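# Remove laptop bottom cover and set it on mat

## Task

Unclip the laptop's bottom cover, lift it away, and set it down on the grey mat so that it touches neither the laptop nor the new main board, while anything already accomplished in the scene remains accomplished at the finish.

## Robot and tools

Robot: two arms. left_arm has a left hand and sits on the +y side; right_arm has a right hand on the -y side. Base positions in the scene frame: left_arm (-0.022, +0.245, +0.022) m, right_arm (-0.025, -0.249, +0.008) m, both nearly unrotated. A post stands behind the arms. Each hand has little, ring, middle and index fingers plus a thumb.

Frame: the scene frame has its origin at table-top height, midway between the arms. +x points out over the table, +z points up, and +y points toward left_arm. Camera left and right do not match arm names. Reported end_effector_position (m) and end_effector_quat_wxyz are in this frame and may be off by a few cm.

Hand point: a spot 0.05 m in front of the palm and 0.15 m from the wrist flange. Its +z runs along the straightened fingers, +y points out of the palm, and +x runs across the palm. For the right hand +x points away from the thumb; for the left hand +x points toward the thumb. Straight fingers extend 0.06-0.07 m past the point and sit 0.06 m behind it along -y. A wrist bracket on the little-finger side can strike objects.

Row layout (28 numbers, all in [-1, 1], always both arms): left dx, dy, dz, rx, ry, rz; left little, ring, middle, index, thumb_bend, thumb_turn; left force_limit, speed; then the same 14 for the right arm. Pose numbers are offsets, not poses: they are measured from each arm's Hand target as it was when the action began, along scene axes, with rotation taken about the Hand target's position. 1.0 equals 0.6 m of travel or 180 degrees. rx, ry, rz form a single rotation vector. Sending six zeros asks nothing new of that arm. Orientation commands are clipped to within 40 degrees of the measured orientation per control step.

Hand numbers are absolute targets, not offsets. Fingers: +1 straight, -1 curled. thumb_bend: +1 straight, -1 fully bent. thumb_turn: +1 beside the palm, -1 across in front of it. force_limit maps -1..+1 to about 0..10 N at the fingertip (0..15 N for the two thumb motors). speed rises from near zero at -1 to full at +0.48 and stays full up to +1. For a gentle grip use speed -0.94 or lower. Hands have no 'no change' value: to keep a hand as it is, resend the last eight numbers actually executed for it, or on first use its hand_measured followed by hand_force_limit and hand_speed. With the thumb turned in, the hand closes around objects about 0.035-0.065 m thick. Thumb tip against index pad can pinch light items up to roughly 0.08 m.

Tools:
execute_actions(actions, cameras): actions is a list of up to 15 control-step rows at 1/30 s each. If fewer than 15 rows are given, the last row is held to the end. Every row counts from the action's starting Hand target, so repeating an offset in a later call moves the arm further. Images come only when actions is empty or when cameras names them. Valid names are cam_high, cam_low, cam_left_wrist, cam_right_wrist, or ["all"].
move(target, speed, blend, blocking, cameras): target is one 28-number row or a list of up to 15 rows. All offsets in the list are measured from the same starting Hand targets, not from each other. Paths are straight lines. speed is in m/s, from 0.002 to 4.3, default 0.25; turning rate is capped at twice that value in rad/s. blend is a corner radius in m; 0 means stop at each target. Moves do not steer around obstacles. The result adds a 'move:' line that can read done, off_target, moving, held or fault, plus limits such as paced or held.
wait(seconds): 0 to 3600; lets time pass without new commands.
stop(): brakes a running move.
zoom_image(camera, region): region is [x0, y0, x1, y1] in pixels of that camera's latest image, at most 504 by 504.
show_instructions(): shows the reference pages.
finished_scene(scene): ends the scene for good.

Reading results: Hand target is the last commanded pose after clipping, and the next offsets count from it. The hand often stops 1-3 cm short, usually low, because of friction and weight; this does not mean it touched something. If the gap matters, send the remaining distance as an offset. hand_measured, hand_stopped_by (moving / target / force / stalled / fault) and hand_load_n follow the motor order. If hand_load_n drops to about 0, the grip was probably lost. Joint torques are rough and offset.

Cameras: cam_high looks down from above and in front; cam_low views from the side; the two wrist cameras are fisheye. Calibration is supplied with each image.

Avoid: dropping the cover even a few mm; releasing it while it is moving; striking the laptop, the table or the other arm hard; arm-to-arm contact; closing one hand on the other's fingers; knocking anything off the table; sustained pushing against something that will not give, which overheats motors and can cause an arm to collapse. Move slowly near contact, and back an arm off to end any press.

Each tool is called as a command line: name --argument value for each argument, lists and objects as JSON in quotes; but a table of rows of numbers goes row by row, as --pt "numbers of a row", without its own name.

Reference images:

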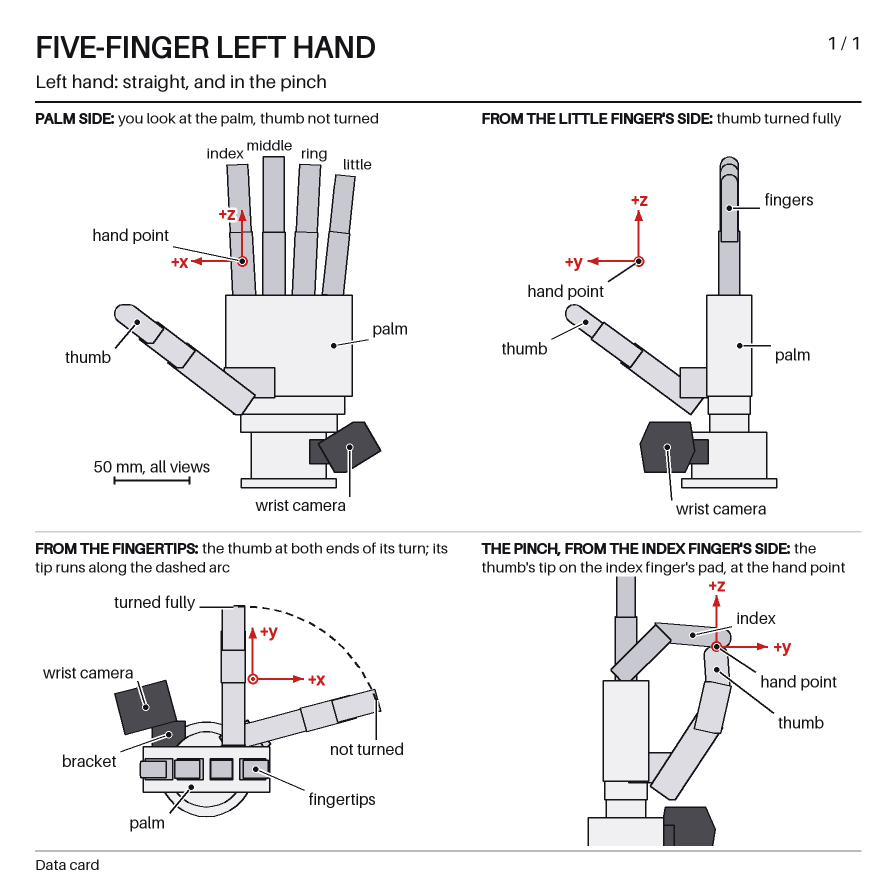

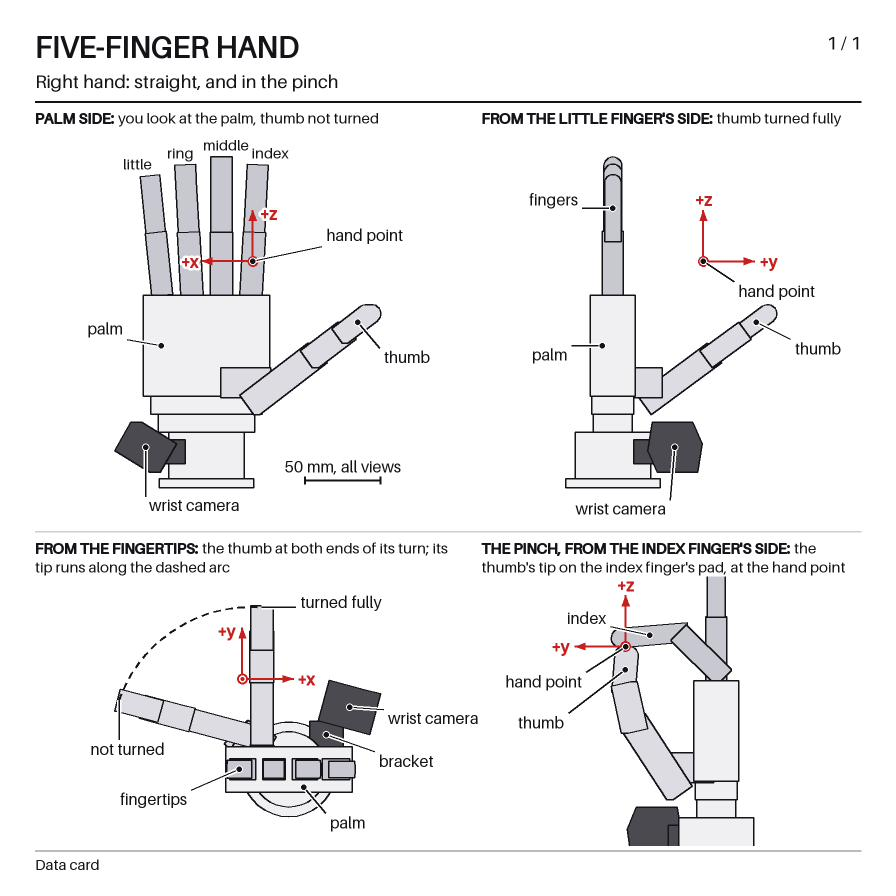

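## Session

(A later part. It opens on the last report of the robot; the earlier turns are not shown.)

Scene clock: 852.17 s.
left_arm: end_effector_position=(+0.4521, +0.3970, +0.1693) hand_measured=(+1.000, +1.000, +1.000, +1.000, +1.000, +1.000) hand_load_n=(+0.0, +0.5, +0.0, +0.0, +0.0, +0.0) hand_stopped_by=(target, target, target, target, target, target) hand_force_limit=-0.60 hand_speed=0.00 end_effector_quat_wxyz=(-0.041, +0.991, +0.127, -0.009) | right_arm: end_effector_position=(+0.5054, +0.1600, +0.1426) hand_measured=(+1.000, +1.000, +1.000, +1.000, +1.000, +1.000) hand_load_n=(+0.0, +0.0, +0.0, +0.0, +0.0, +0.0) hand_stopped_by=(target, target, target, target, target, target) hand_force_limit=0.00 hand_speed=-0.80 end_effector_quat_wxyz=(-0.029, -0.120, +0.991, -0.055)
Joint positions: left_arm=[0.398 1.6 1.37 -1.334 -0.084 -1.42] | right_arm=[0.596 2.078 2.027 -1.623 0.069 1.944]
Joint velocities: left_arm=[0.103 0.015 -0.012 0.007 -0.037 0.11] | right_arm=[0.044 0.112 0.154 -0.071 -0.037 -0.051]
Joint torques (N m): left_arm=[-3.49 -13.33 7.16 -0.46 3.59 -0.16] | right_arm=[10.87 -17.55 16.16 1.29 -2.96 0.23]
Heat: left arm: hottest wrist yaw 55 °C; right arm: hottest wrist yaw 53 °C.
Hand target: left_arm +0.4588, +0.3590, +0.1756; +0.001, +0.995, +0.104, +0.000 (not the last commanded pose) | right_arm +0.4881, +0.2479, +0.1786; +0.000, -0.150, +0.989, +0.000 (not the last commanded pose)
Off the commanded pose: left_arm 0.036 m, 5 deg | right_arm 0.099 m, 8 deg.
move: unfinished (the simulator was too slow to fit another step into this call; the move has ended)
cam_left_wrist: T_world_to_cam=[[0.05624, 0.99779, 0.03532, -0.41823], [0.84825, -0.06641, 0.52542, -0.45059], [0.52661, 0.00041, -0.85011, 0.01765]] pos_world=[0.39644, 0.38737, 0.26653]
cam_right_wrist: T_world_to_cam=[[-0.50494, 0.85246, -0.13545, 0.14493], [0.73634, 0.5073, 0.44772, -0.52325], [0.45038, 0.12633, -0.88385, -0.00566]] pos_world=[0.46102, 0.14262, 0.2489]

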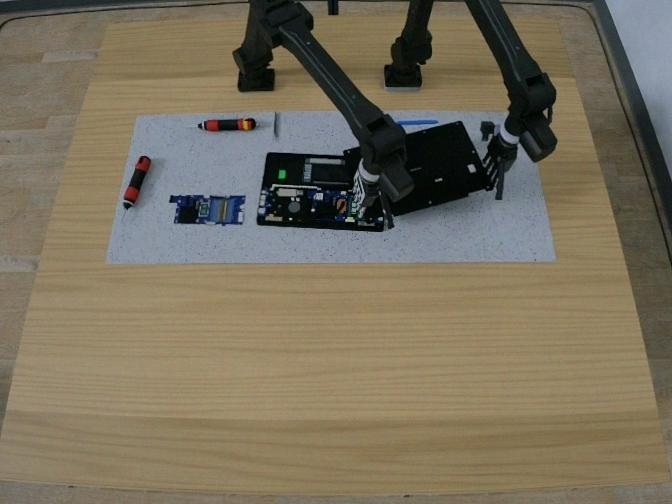

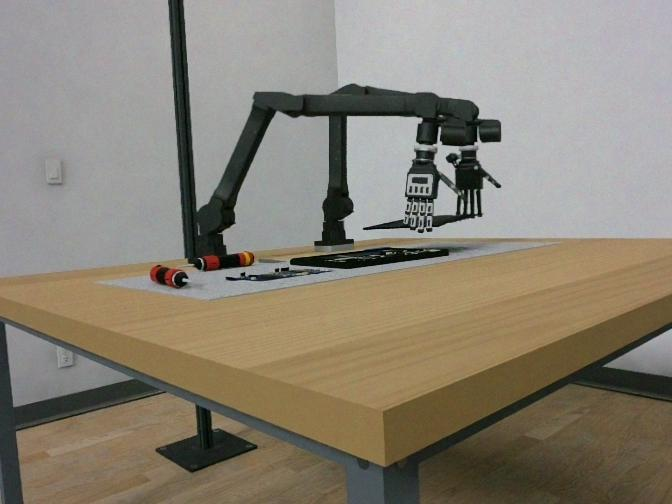

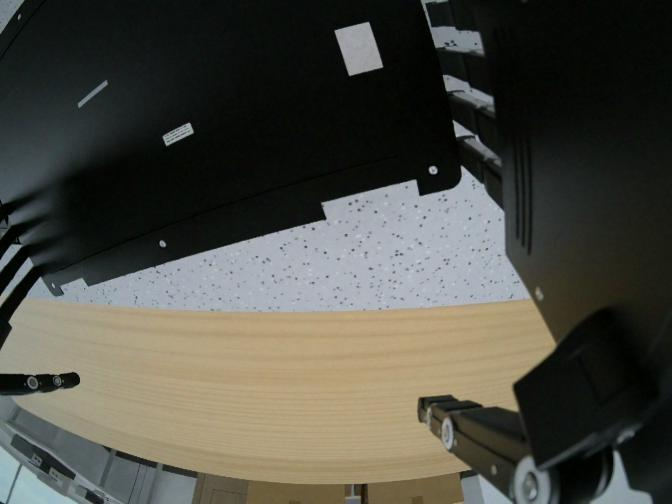

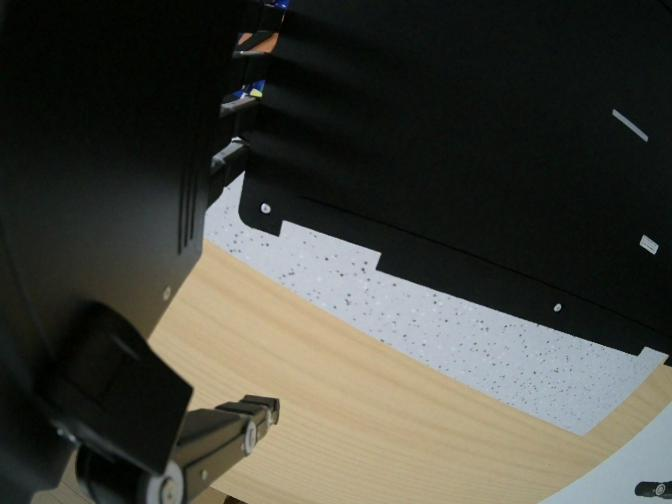

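move --target '[-0.08,0.262,0.0,0,0,0.0543, 1,1,1,1,1,1,-0.6,0, -0.048,0.266,0.0,0,0,0.0543, 1,1,1,1,1,1,0,-0.8]' --speed 0.05 --cameras '["all"]'

zoom_image --camera "cam_low" --region '[340, 170, 580, 280]'

zoom_image --camera "cam_high" --region '[300, 90, 580, 280]'

Scene clock: 862.57 s.
left_arm: end_effector_position=(+0.4025, +0.5261, +0.1838) hand_measured=(+1.000, +1.000, +1.000, +1.000, +1.000, +1.000) hand_load_n=(+0.0, +0.0, +0.0, +0.5, +0.0, +0.0) hand_stopped_by=(target, target, target, target, target, target) hand_force_limit=-0.60 hand_speed=0.00 end_effector_quat_wxyz=(-0.044, +0.974, +0.221, +0.008) | right_arm: end_effector_position=(+0.5102, +0.3036, +0.1402) hand_measured=(+1.000, +1.000, +1.000, +1.000, +1.000, +1.000) hand_load_n=(+0.0, +0.5, +0.0, +0.0, -0.5, +0.0) hand_stopped_by=(target, target, target, target, target, target) hand_force_limit=0.00 hand_speed=-0.80 end_effector_quat_wxyz=(+0.022, -0.187, +0.982, -0.023)
Joint positions: left_arm=[0.679 1.603 1.408 -1.322 -0.071 -1.326] | right_arm=[0.746 2.348 2.476 -1.688 0.062 1.955]
Joint velocities: left_arm=[0.112 -0.015 0.056 0.002 -0.022 0.007] | right_arm=[0.063 0.093 0.149 -0.002 0.007 0.037]
Joint torques (N m): left_arm=[-2.96 -10.29 8.77 -1.05 3.05 0.23] | right_arm=[11.28 -20.89 16.32 0.42 -2.56 0.2]
Heat: left arm: hottest wrist yaw 57 °C; right arm: hottest wrist yaw 53 °C.
Hand target: left_arm +0.4175, +0.4945, +0.1755; +0.000, +0.984, +0.177, +0.000 (not the last commanded pose) | right_arm +0.4630, +0.3855, +0.1788; +0.000, -0.222, +0.975, +0.000 (not the last commanded pose)
Off the commanded pose: left_arm 0.015 m, 6 deg | right_arm 0.122 m, 7 deg.
joint sent to its limit (right arm) — joint 4 (wrist pitch), lower limit.
move: unfinished (the simulator was too slow to fit another step into this call; the move has ended)
cam_left_wrist: T_world_to_cam=[[-0.13277, 0.99009, 0.04582, -0.4667], [0.82467, 0.0847, 0.55924, -0.48384], [0.54982, 0.11204, -0.82774, -0.01616]] pos_world=[0.34593, 0.50487, 0.27859]
cam_right_wrist: T_world_to_cam=[[-0.60728, 0.78542, -0.11967, 0.09499], [0.61942, 0.56239, 0.54776, -0.56969], [0.49752, 0.25852, -0.82803, -0.1002]] pos_world=[0.46041, 0.27169, 0.24045]

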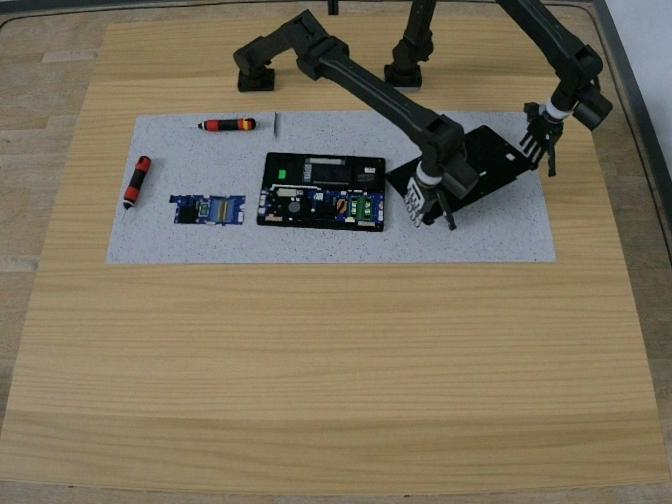

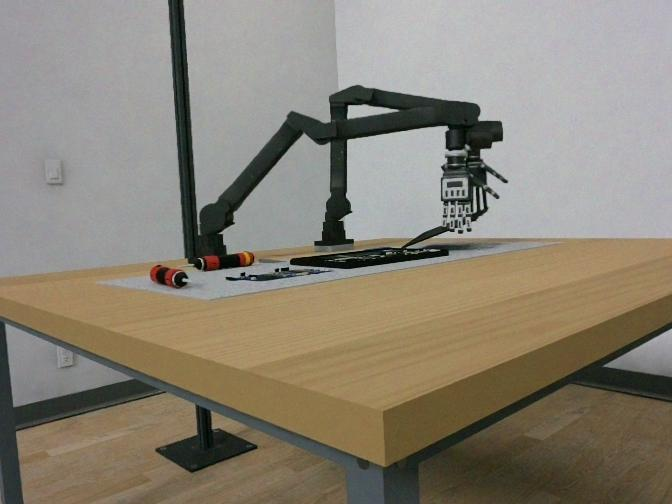

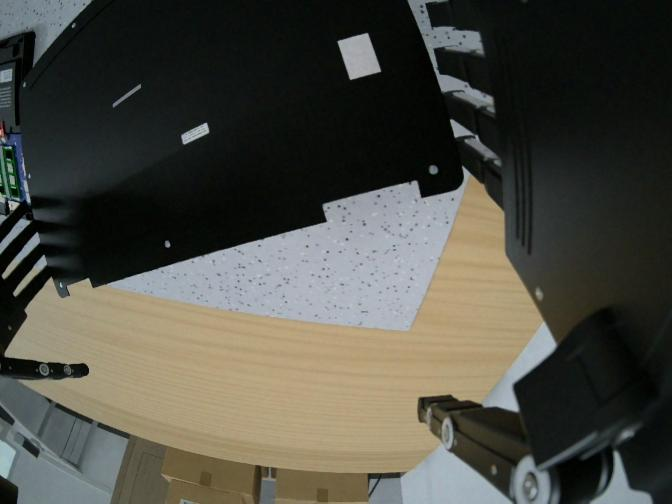

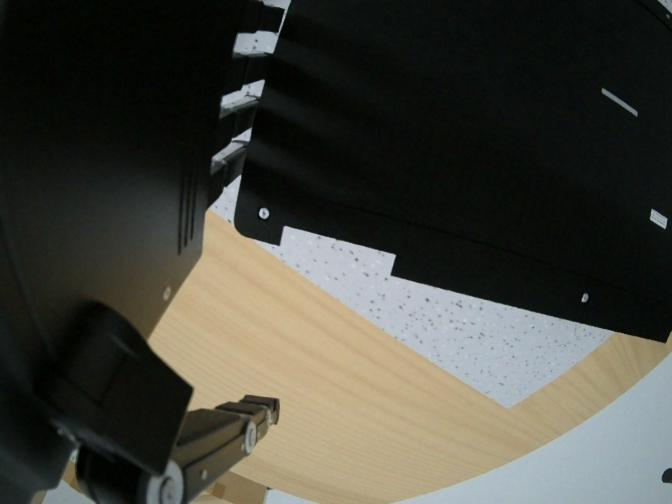

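Scaled by 2.100.

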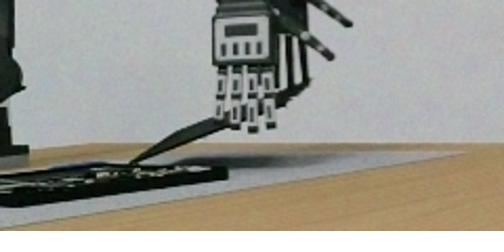

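Scaled by 1.800.

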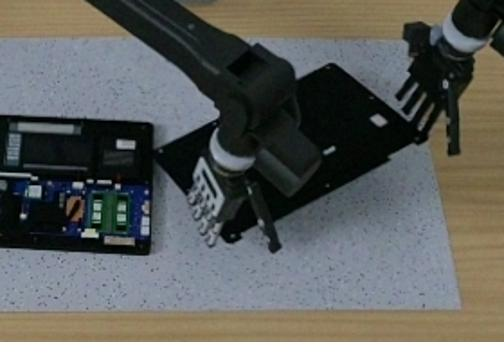

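move --target '[-0.08,0.03,0.015,0,0,0, 1,1,1,1,1,1,-0.6,0, -0.08,0.03,0.015,0,0,0, 1,1,1,1,1,1,0,-0.8]' --speed 0.04 --cameras '["all"]'

zoom_image --camera "cam_low" --region '[360, 200, 540, 280]'

zoom_image --camera "cam_high" --region '[370, 90, 580, 260]'

Scene clock: 890.37 s.
left_arm: end_effector_position=(+0.3638, +0.5584, +0.1902) hand_measured=(+1.000, +1.000, +1.000, +1.000, +1.000, +1.000) hand_load_n=(+0.0, +0.0, +0.0, +0.0, +0.0, +0.0) hand_stopped_by=(target, target, target, target, target, target) hand_force_limit=-0.60 hand_speed=0.00 end_effector_quat_wxyz=(-0.046, +0.974, +0.222, +0.009) | right_arm: end_effector_position=(+0.4769, +0.3402, +0.1364) hand_measured=(+1.000, +1.000, +1.000, +1.000, +1.000, +1.000) hand_load_n=(+0.0, +0.5, +0.0, +0.0, -0.5, +0.0) hand_stopped_by=(target, target, target, target, target, target) hand_force_limit=0.00 hand_speed=-0.80 end_effector_quat_wxyz=(+0.023, -0.190, +0.981, -0.022)
Joint positions: left_arm=[0.782 1.577 1.394 -1.322 -0.068 -1.226] | right_arm=[0.814 2.359 2.486 -1.688 0.062 2.017]
Joint torques (N m): left_arm=[-3.14 -12.98 5.71 -1.51 2.9 0.32] | right_arm=[10.7 -24.53 11.71 0.44 -2.57 0.27]
Heat: left arm: hottest wrist yaw 55 °C; right arm: hottest wrist yaw 51 °C.
Hand target: left_arm +0.3695, +0.5125, +0.1846; +0.000, +0.984, +0.177, +0.000 | right_arm +0.4150, +0.4035, +0.1879; +0.000, -0.222, +0.975, +0.000
Off the commanded pose: left_arm 0.047 m, 8 deg | right_arm 0.102 m, 5 deg.
joint sent to its limit (right arm) — joint 4 (wrist pitch), lower limit. The joint targets are off in position and orientation.
move: off_target (left_arm, right_arm)
cam_left_wrist: T_world_to_cam=[[-0.13579, 0.98943, 0.05096, -0.50351], [0.82356, 0.08414, 0.56096, -0.45777], [0.55074, 0.11814, -0.82627, 0.00271]] pos_world=[0.30713, 0.53638, 0.28469]
cam_right_wrist: T_world_to_cam=[[-0.61198, 0.78192, -0.11867, 0.04888], [0.61514, 0.56491, 0.54998, -0.56663], [0.49708, 0.26358, -0.82671, -0.09785]] pos_world=[0.42711, 0.30767, 0.23655]

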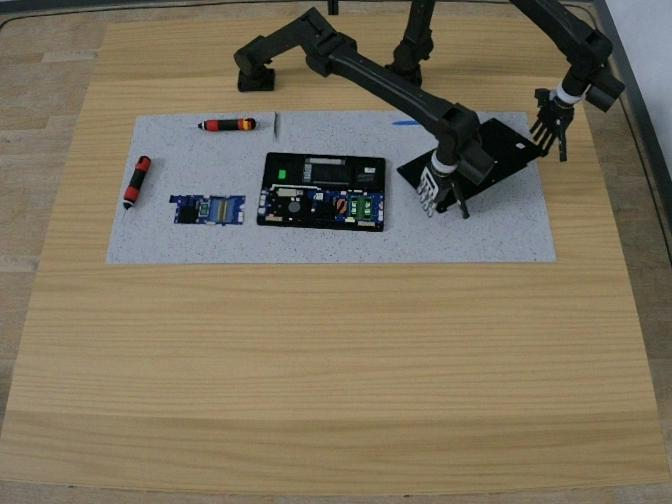

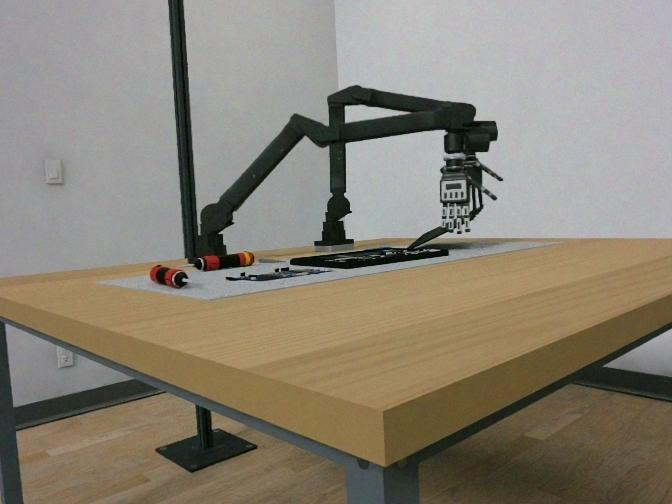

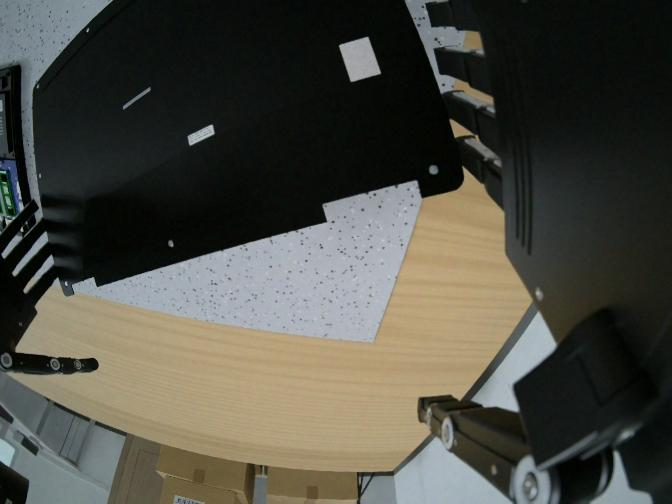

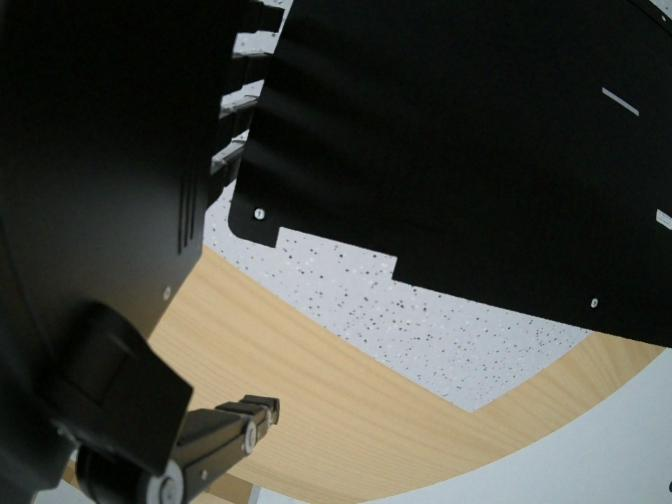

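Scaled by 2.800.

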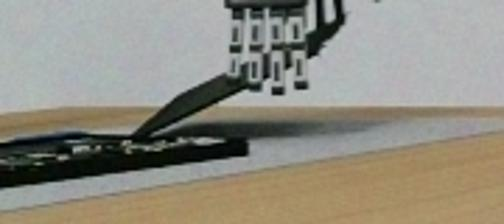

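Scaled by 2.400.

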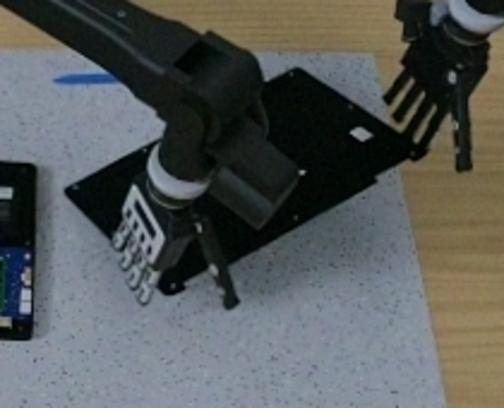

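move --target '[0.0,0.0,-0.075,0,0,0, 1,1,1,1,1,1,-0.6,0, 0,0,-0.03,0,0,0, 1,1,1,1,1,1,0,-0.8]' --speed 0.03 --cameras '["all"]'

zoom_image --camera "cam_low" --region '[380, 190, 520, 280]'

zoom_image --camera "cam_high" --region '[370, 90, 580, 260]'

Scene clock: 909.00 s.
left_arm: end_effector_position=(+0.3616, +0.5605, +0.1608) hand_measured=(+1.000, +1.000, +1.000, +1.000, +1.000, +1.000) hand_load_n=(+0.0, +0.0, +0.0, +0.5, +0.0, +0.0) hand_stopped_by=(target, target, target, target, target, target) hand_force_limit=-0.60 hand_speed=0.00 end_effector_quat_wxyz=(-0.053, +0.973, +0.225, +0.019) | right_arm: end_effector_position=(+0.4771, +0.3401, +0.1364) hand_measured=(+1.000, +1.000, +1.000, +1.000, +1.000, +1.000) hand_load_n=(+0.0, +0.5, +0.0, +0.0, +0.0, +0.0) hand_stopped_by=(target, target, target, target, target, target) hand_force_limit=0.00 hand_speed=-0.80 end_effector_quat_wxyz=(+0.023, -0.190, +0.981, -0.022)
Joint positions: left_arm=[0.788 1.577 1.313 -1.217 -0.068 -1.226] | right_arm=[0.814 2.359 2.486 -1.688 0.063 2.018]
Joint torques (N m): left_arm=[-3.55 -10.52 5.12 -1.17 2.89 0.31] | right_arm=[10.81 -22.83 11.56 0.42 -2.55 0.22]
Heat: left arm: hottest wrist yaw 54 °C; right arm: hottest wrist yaw 50 °C.
Hand target: left_arm +0.3694, +0.5126, +0.1396; +0.000, +0.984, +0.177, +0.000 | right_arm +0.4151, +0.4035, +0.1699; +0.000, -0.222, +0.975, +0.000
Off the commanded pose: left_arm 0.053 m, 9 deg | right_arm 0.095 m, 5 deg.
joint sent to its limit (right arm) — joint 4 (wrist pitch), lower limit. The joint targets are off in position and orientation.
move: off_target (left_arm, right_arm)
cam_left_wrist: T_world_to_cam=[[-0.14279, 0.98758, 0.06554, -0.50316], [0.81349, 0.07938, 0.57613, -0.43588], [0.56377, 0.13558, -0.81473, -0.03698]] pos_world=[0.30359, 0.53653, 0.25397]
cam_right_wrist: T_world_to_cam=[[-0.61126, 0.78237, -0.1194, 0.04866], [0.61528, 0.56466, 0.55009, -0.5667], [0.49779, 0.26278, -0.82653, -0.098]] pos_world=[0.42721, 0.30767, 0.23654]

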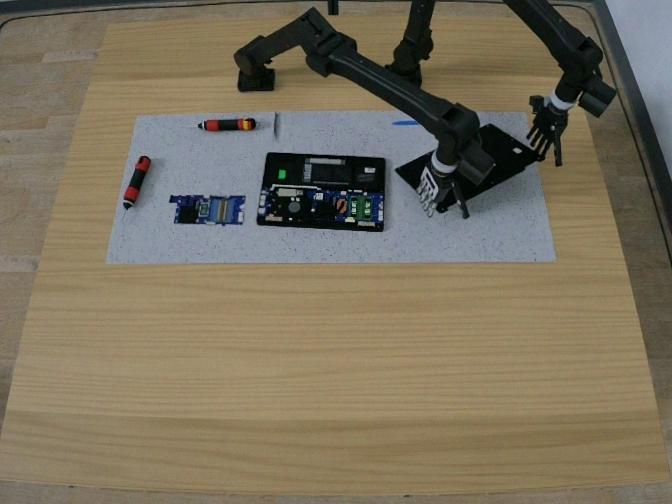

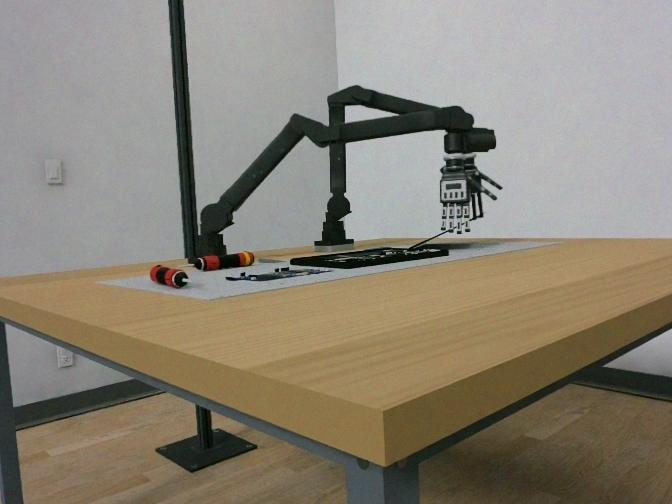

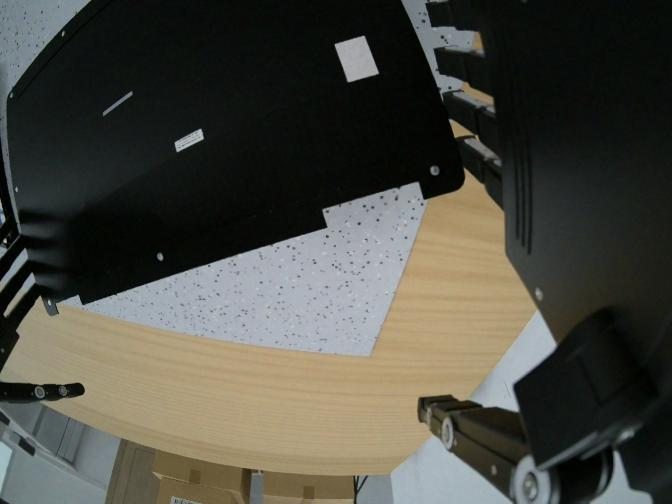

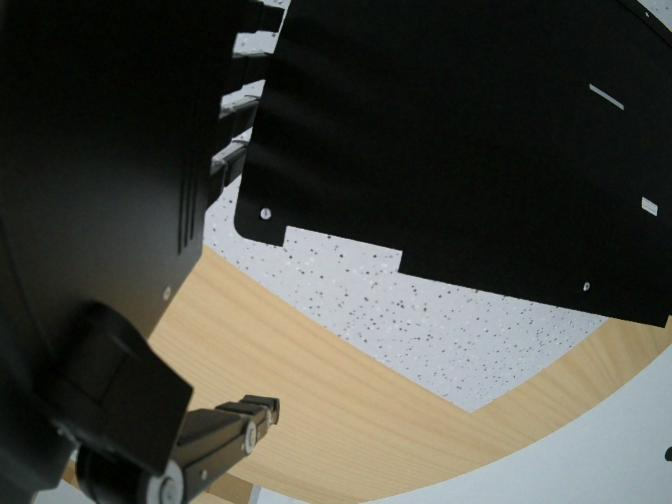

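Scaled by 3.600.

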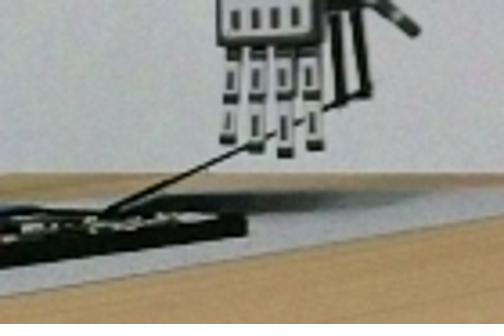

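Scaled by 2.400.

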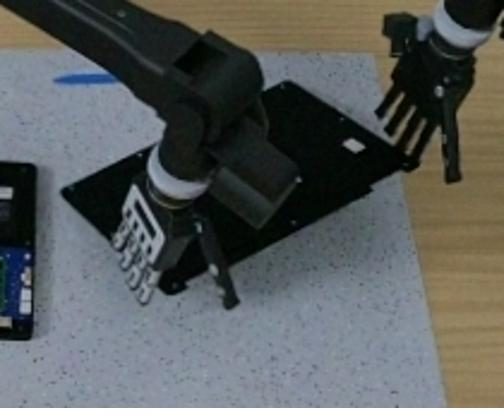

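move --pt "0.0 0.0 -0.01 0 0 0 1 1 1 1 1 1 -0.6 0 0 0 -0.07 0 0 0 1 1 1 1 1 1 0 -0.8" --pt "0.01 0.005 -0.06 0 0 0 1 1 1 1 1 1 -0.6 0 0.01 0.005 -0.12 0 0 0 1 1 1 1 1 1 0 -0.8" --speed 0.03 --blend '[0.005,0]' --cameras '["all"]'

zoom_image --camera "cam_low" --region '[380, 190, 520, 280]'

zoom_image --camera "cam_high" --region '[370, 90, 580, 260]'

Scene clock: 919.97 s.
left_arm: end_effector_position=(+0.3638, +0.5620, +0.1250) hand_measured=(+1.000, +1.000, +1.000, +1.000, +1.000, +1.000) hand_load_n=(+0.0, +0.0, +0.0, +0.5, +0.0, +0.0) hand_stopped_by=(target, target, target, target, target, target) hand_force_limit=-0.60 hand_speed=0.00 end_effector_quat_wxyz=(-0.049, +0.973, +0.225, +0.016) | right_arm: end_effector_position=(+0.4725, +0.3395, +0.0916) hand_measured=(+1.000, +1.000, +1.000, +1.000, +1.000, +1.000) hand_load_n=(+0.0, +0.5, +0.0, +0.0, +0.0, +0.0) hand_stopped_by=(target, target, target, target, target, target) hand_force_limit=0.00 hand_speed=-0.80 end_effector_quat_wxyz=(-0.003, -0.192, +0.981, -0.040)
Joint positions: left_arm=[0.788 1.619 1.265 -1.138 -0.065 -1.225] | right_arm=[0.817 2.413 2.476 -1.687 0.06 2.018]
Joint torques (N m): left_arm=[-3.84 -10.52 5.34 -0.79 2.79 0.27] | right_arm=[10.17 -21.25 10.13 1.81 -2.47 0.17]
Heat: left arm: hottest wrist yaw 54 °C; right arm: hottest wrist yaw 50 °C.
Hand target: left_arm +0.3755, +0.5155, +0.1036; +0.000, +0.984, +0.177, +0.000 | right_arm +0.4211, +0.4064, +0.0979; +0.000, -0.222, +0.975, +0.000
Off the commanded pose: left_arm 0.052 m, 8 deg | right_arm 0.085 m, 6 deg.
move: off_target (left_arm, right_arm)
cam_left_wrist: T_world_to_cam=[[-0.14114, 0.9883, 0.05775, -0.50201], [0.8167, 0.08327, 0.57102, -0.41979], [0.55953, 0.12776, -0.8189, -0.06109]] pos_world=[0.30617, 0.5389, 0.21868]
cam_right_wrist: T_world_to_cam=[[-0.61914, 0.77502, -0.12652, 0.04787], [0.6371, 0.58994, 0.49606, -0.55286], [0.4591, 0.22653, -0.85902, -0.09904]] pos_world=[0.42733, 0.31149, 0.19523]

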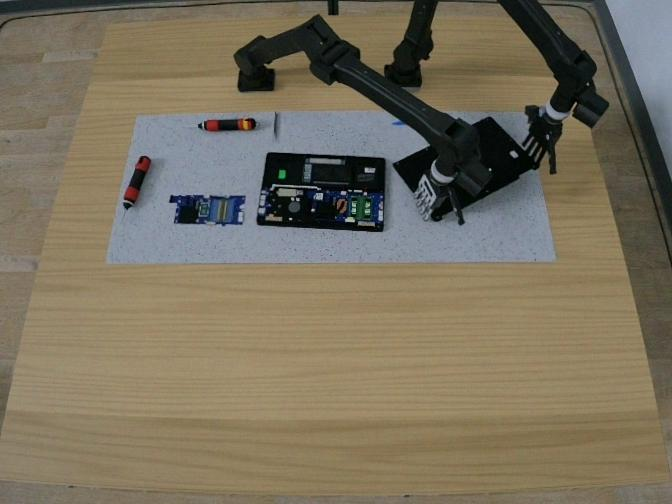

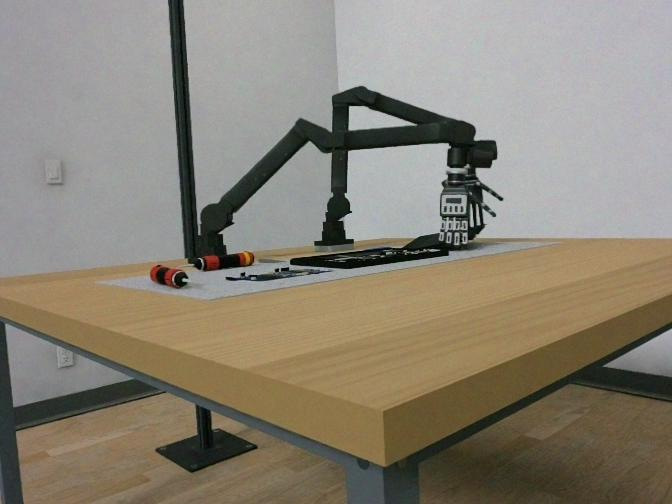

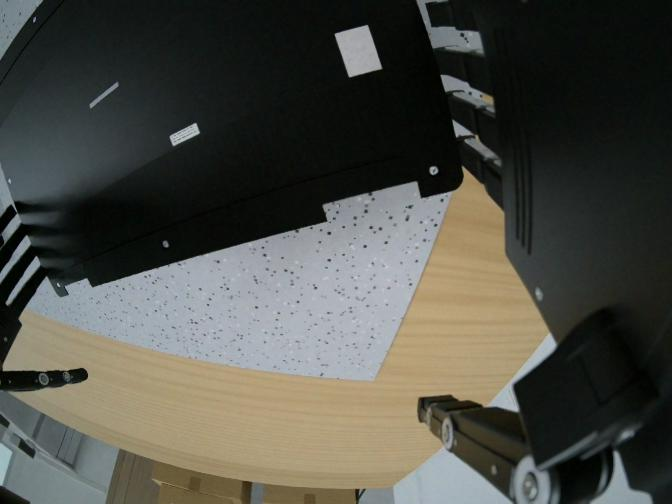

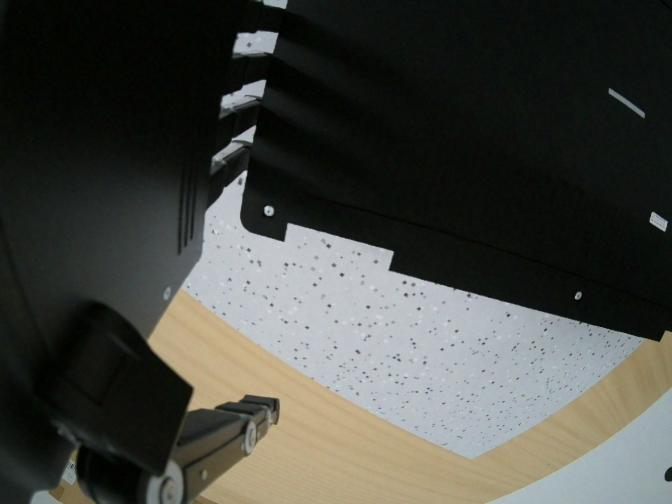

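Scaled by 3.600.

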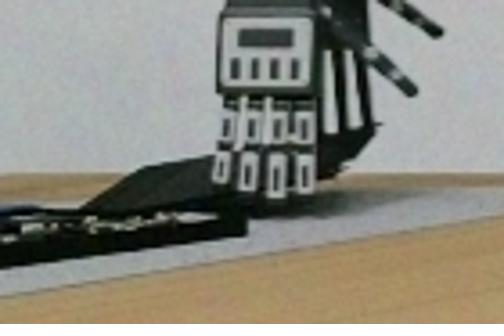

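Scaled by 2.400.

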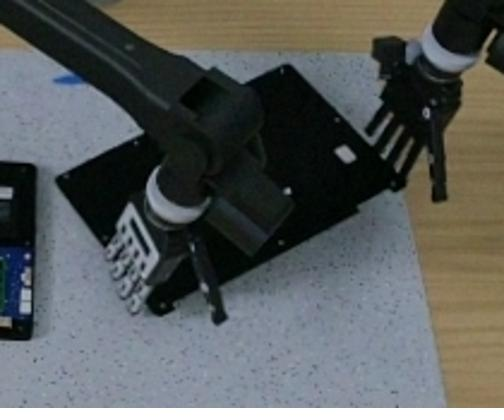

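move --pt "0.0 0.0 -0.065 0 0 0 1 1 1 1 1 1 -0.6 0 0 0 -0.005 0 0 0 1 1 1 1 1 1 0 -0.8" --pt "0.01 0.003 -0.083 0 0 0 1 1 1 1 1 1 -0.6 0 0.01 0.003 -0.023 0 0 0 1 1 1 1 1 1 0 -0.8" --speed 0.03 --blend '[0.005,0]' --cameras '["all"]'

zoom_image --camera "cam_low" --region '[380, 190, 520, 280]'

zoom_image --camera "cam_high" --region '[370, 90, 580, 260]'

Scene clock: 946.73 s.
left_arm: end_effector_position=(+0.3669, +0.5646, +0.0809) hand_measured=(+1.000, +1.000, +1.000, +1.000, +1.000, +1.000) hand_load_n=(+0.0, +0.0, +0.5, +0.0, +0.0, +0.0) hand_stopped_by=(target, target, target, target, target, target) hand_force_limit=-0.60 hand_speed=0.00 end_effector_quat_wxyz=(-0.048, +0.974, +0.221, +0.016) | right_arm: end_effector_position=(+0.4702, +0.3382, +0.0813) hand_measured=(+1.000, +1.000, +1.000, +1.000, +1.000, +1.000) hand_load_n=(+0.0, +0.5, +0.5, +0.0, +0.0, +0.0) hand_stopped_by=(target, target, target, target, target, target) hand_force_limit=0.00 hand_speed=-0.80 end_effector_quat_wxyz=(-0.010, -0.193, +0.980, -0.044)
Joint positions: left_arm=[0.788 1.676 1.213 -1.029 -0.063 -1.217] | right_arm=[0.818 2.42 2.464 -1.684 0.059 2.018]
Joint torques (N m): left_arm=[-4.01 -9.64 5.04 -0.31 2.69 0.12] | right_arm=[9.82 -21.07 11.02 2.39 -2.43 0.13]
Heat: left arm: hottest wrist yaw 53 °C; right arm: hottest wrist yaw 49 °C.
Hand target: left_arm +0.3815, +0.5174, +0.0538; +0.000, +0.984, +0.177, +0.000 | right_arm +0.4272, +0.4082, +0.0841; +0.000, -0.222, +0.975, +0.000
Off the commanded pose: left_arm 0.056 m, 8 deg | right_arm 0.082 m, 6 deg.
move: off_target (left_arm, right_arm)
cam_left_wrist: T_world_to_cam=[[-0.13347, 0.98947, 0.05599, -0.50501], [0.8173, 0.07794, 0.57092, -0.39467], [0.56055, 0.12196, -0.81909, -0.09635]] pos_world=[0.30917, 0.5422, 0.17468]
cam_right_wrist: T_world_to_cam=[[-0.62122, 0.77319, -0.12753, 0.0478], [0.64247, 0.5957, 0.48205, -0.54873], [0.44868, 0.21752, -0.86682, -0.09789]] pos_world=[0.42616, 0.31122, 0.18576]

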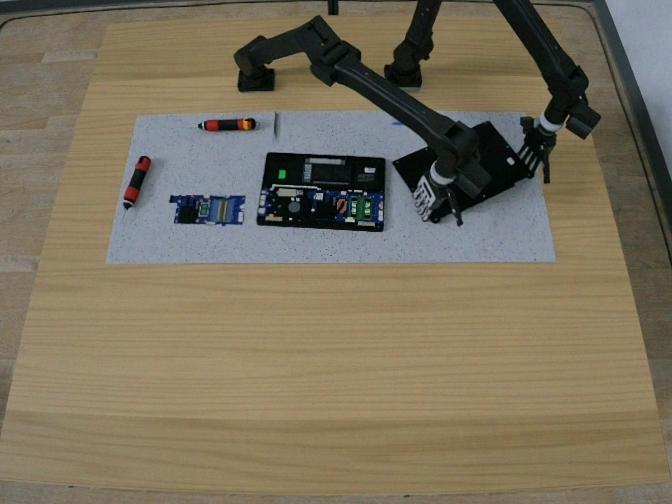

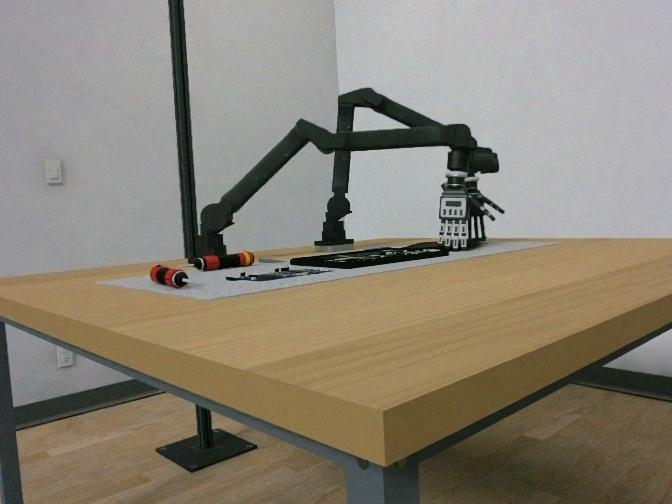

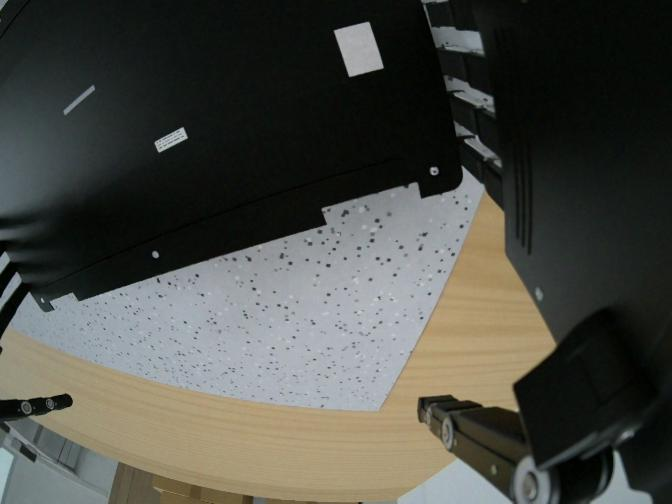

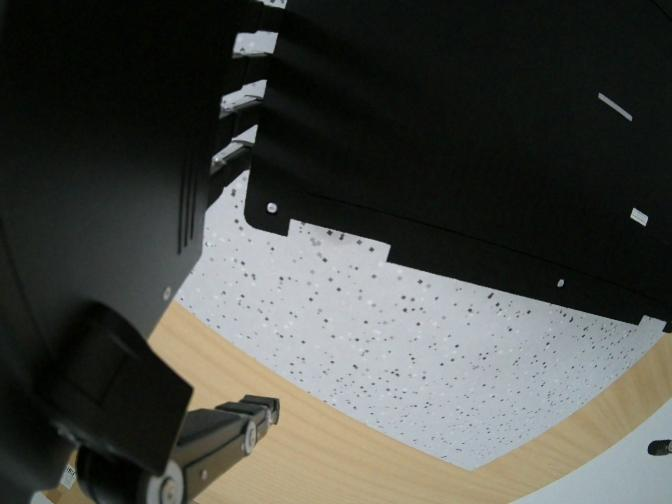

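Scaled by 3.600.

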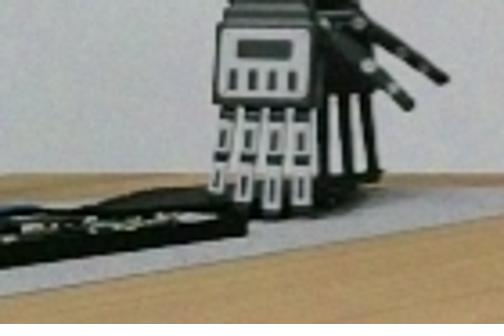

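Scaled by 2.400.

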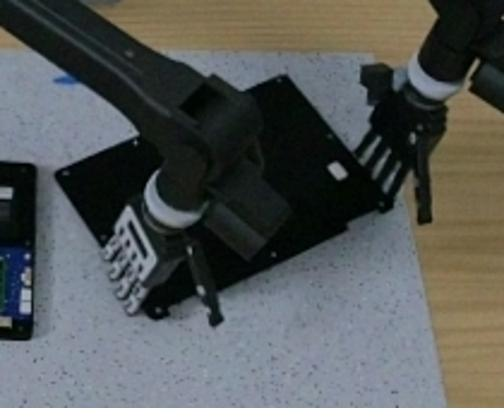

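move --target '[0.003,0.0,-0.015,0,0,0, 1,1,1,1,1,1,-0.6,0, 0.003,0,-0.012,0,0,0, 1,1,1,1,1,1,0,-0.8]' --speed 0.02 --cameras '["cam_low","cam_left_wrist","cam_right_wrist"]'

zoom_image --camera "cam_low" --region '[410, 210, 510, 270]'

zoom_image --camera "cam_left_wrist" --region '[300, 100, 520, 280]'

zoom_image --camera "cam_right_wrist" --region '[200, 100, 420, 280]'

Scene clock: 949.90 s.
left_arm: end_effector_position=(+0.3671, +0.5648, +0.0803) hand_measured=(+1.000, +1.000, +1.000, +1.000, +1.000, +1.000) hand_load_n=(+0.0, +0.0, +0.0, +0.0, +0.0, +0.0) hand_stopped_by=(target, target, target, target, target, target) hand_force_limit=-0.60 hand_speed=0.00 end_effector_quat_wxyz=(-0.049, +0.974, +0.221, +0.017) | right_arm: end_effector_position=(+0.4704, +0.3384, +0.0813) hand_measured=(+1.000, +1.000, +1.000, +1.000, +1.000, +1.000) hand_load_n=(+0.0, +0.5, +0.0, +0.0, +0.0, +0.0) hand_stopped_by=(target, target, target, target, target, target) hand_force_limit=0.00 hand_speed=-0.80 end_effector_quat_wxyz=(-0.010, -0.193, +0.980, -0.044)
Joint positions: left_arm=[0.788 1.676 1.211 -1.025 -0.063 -1.217] | right_arm=[0.818 2.42 2.464 -1.683 0.059 2.018]
Joint torques (N m): left_arm=[-4.25 -8.82 4.48 0.31 2.68 0.1] | right_arm=[9.58 -20.01 10.21 2.78 -2.43 0.11]
Heat: left arm: hottest wrist yaw 53 °C; right arm: hottest wrist yaw 49 °C.
Hand target: left_arm +0.3833, +0.5174, +0.0448; +0.000, +0.984, +0.177, +0.000 | right_arm +0.4290, +0.4082, +0.0770; +0.000, -0.222, +0.975, +0.000
Off the commanded pose: left_arm 0.061 m, 8 deg | right_arm 0.081 m, 6 deg.
move: off_target (left_arm, right_arm)
cam_left_wrist: T_world_to_cam=[[-0.13358, 0.98938, 0.05734, -0.50513], [0.81639, 0.07705, 0.57234, -0.39376], [0.56185, 0.12326, -0.81801, -0.09823]] pos_world=[0.30917, 0.54221, 0.17398]
cam_right_wrist: T_world_to_cam=[[-0.6211, 0.77332, -0.1273, 0.04757], [0.64211, 0.59524, 0.48309, -0.54881], [0.44936, 0.2183, -0.86627, -0.09861]] pos_world=[0.42626, 0.31141, 0.18575]

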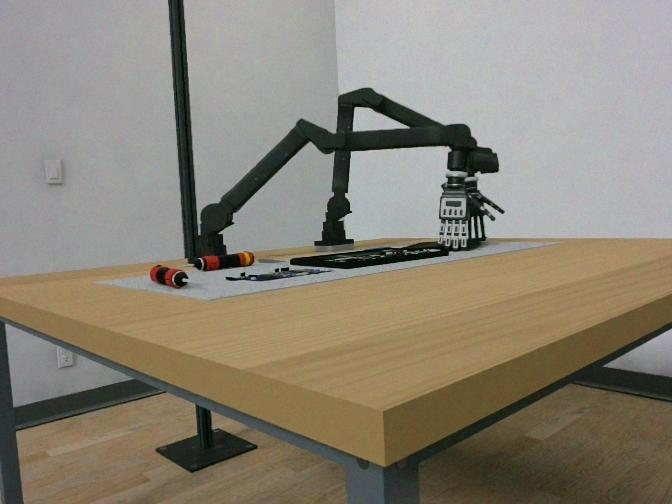

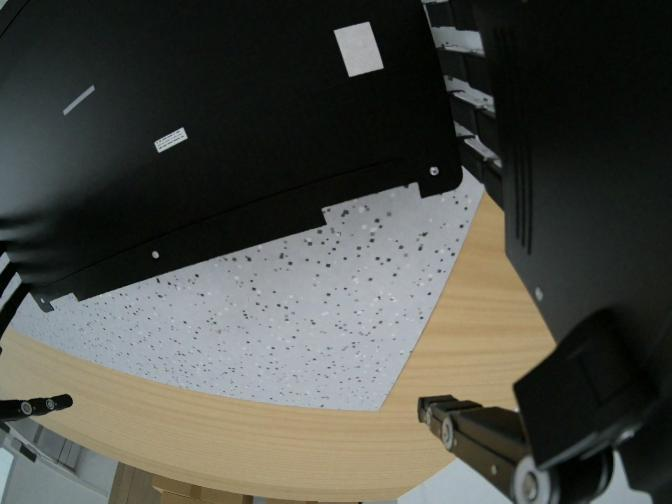

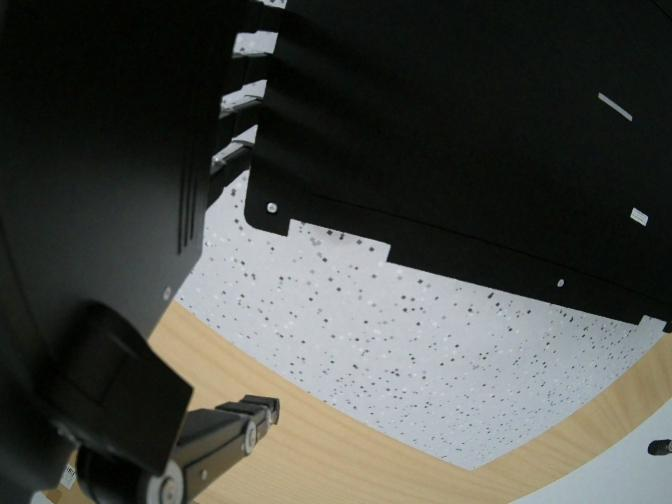

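Scaled by 5.040.

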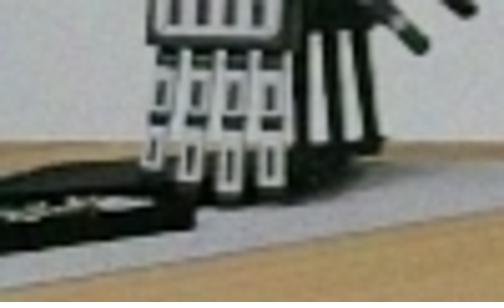

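Scaled by 2.291 from the camera's image (finer frame: 960x720).

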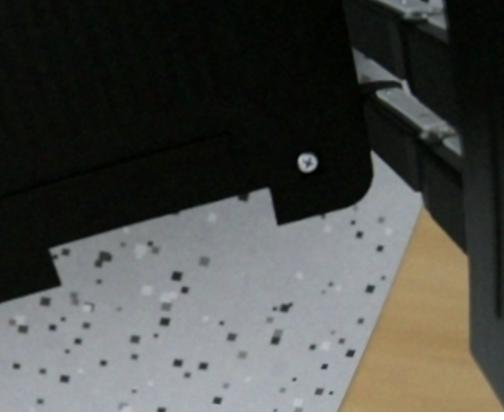

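Scaled by 2.291 from the camera's image (finer frame: 960x720).

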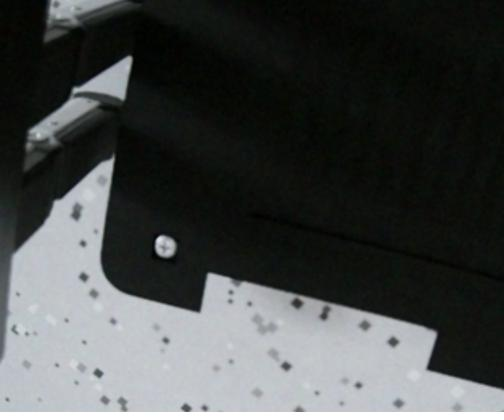

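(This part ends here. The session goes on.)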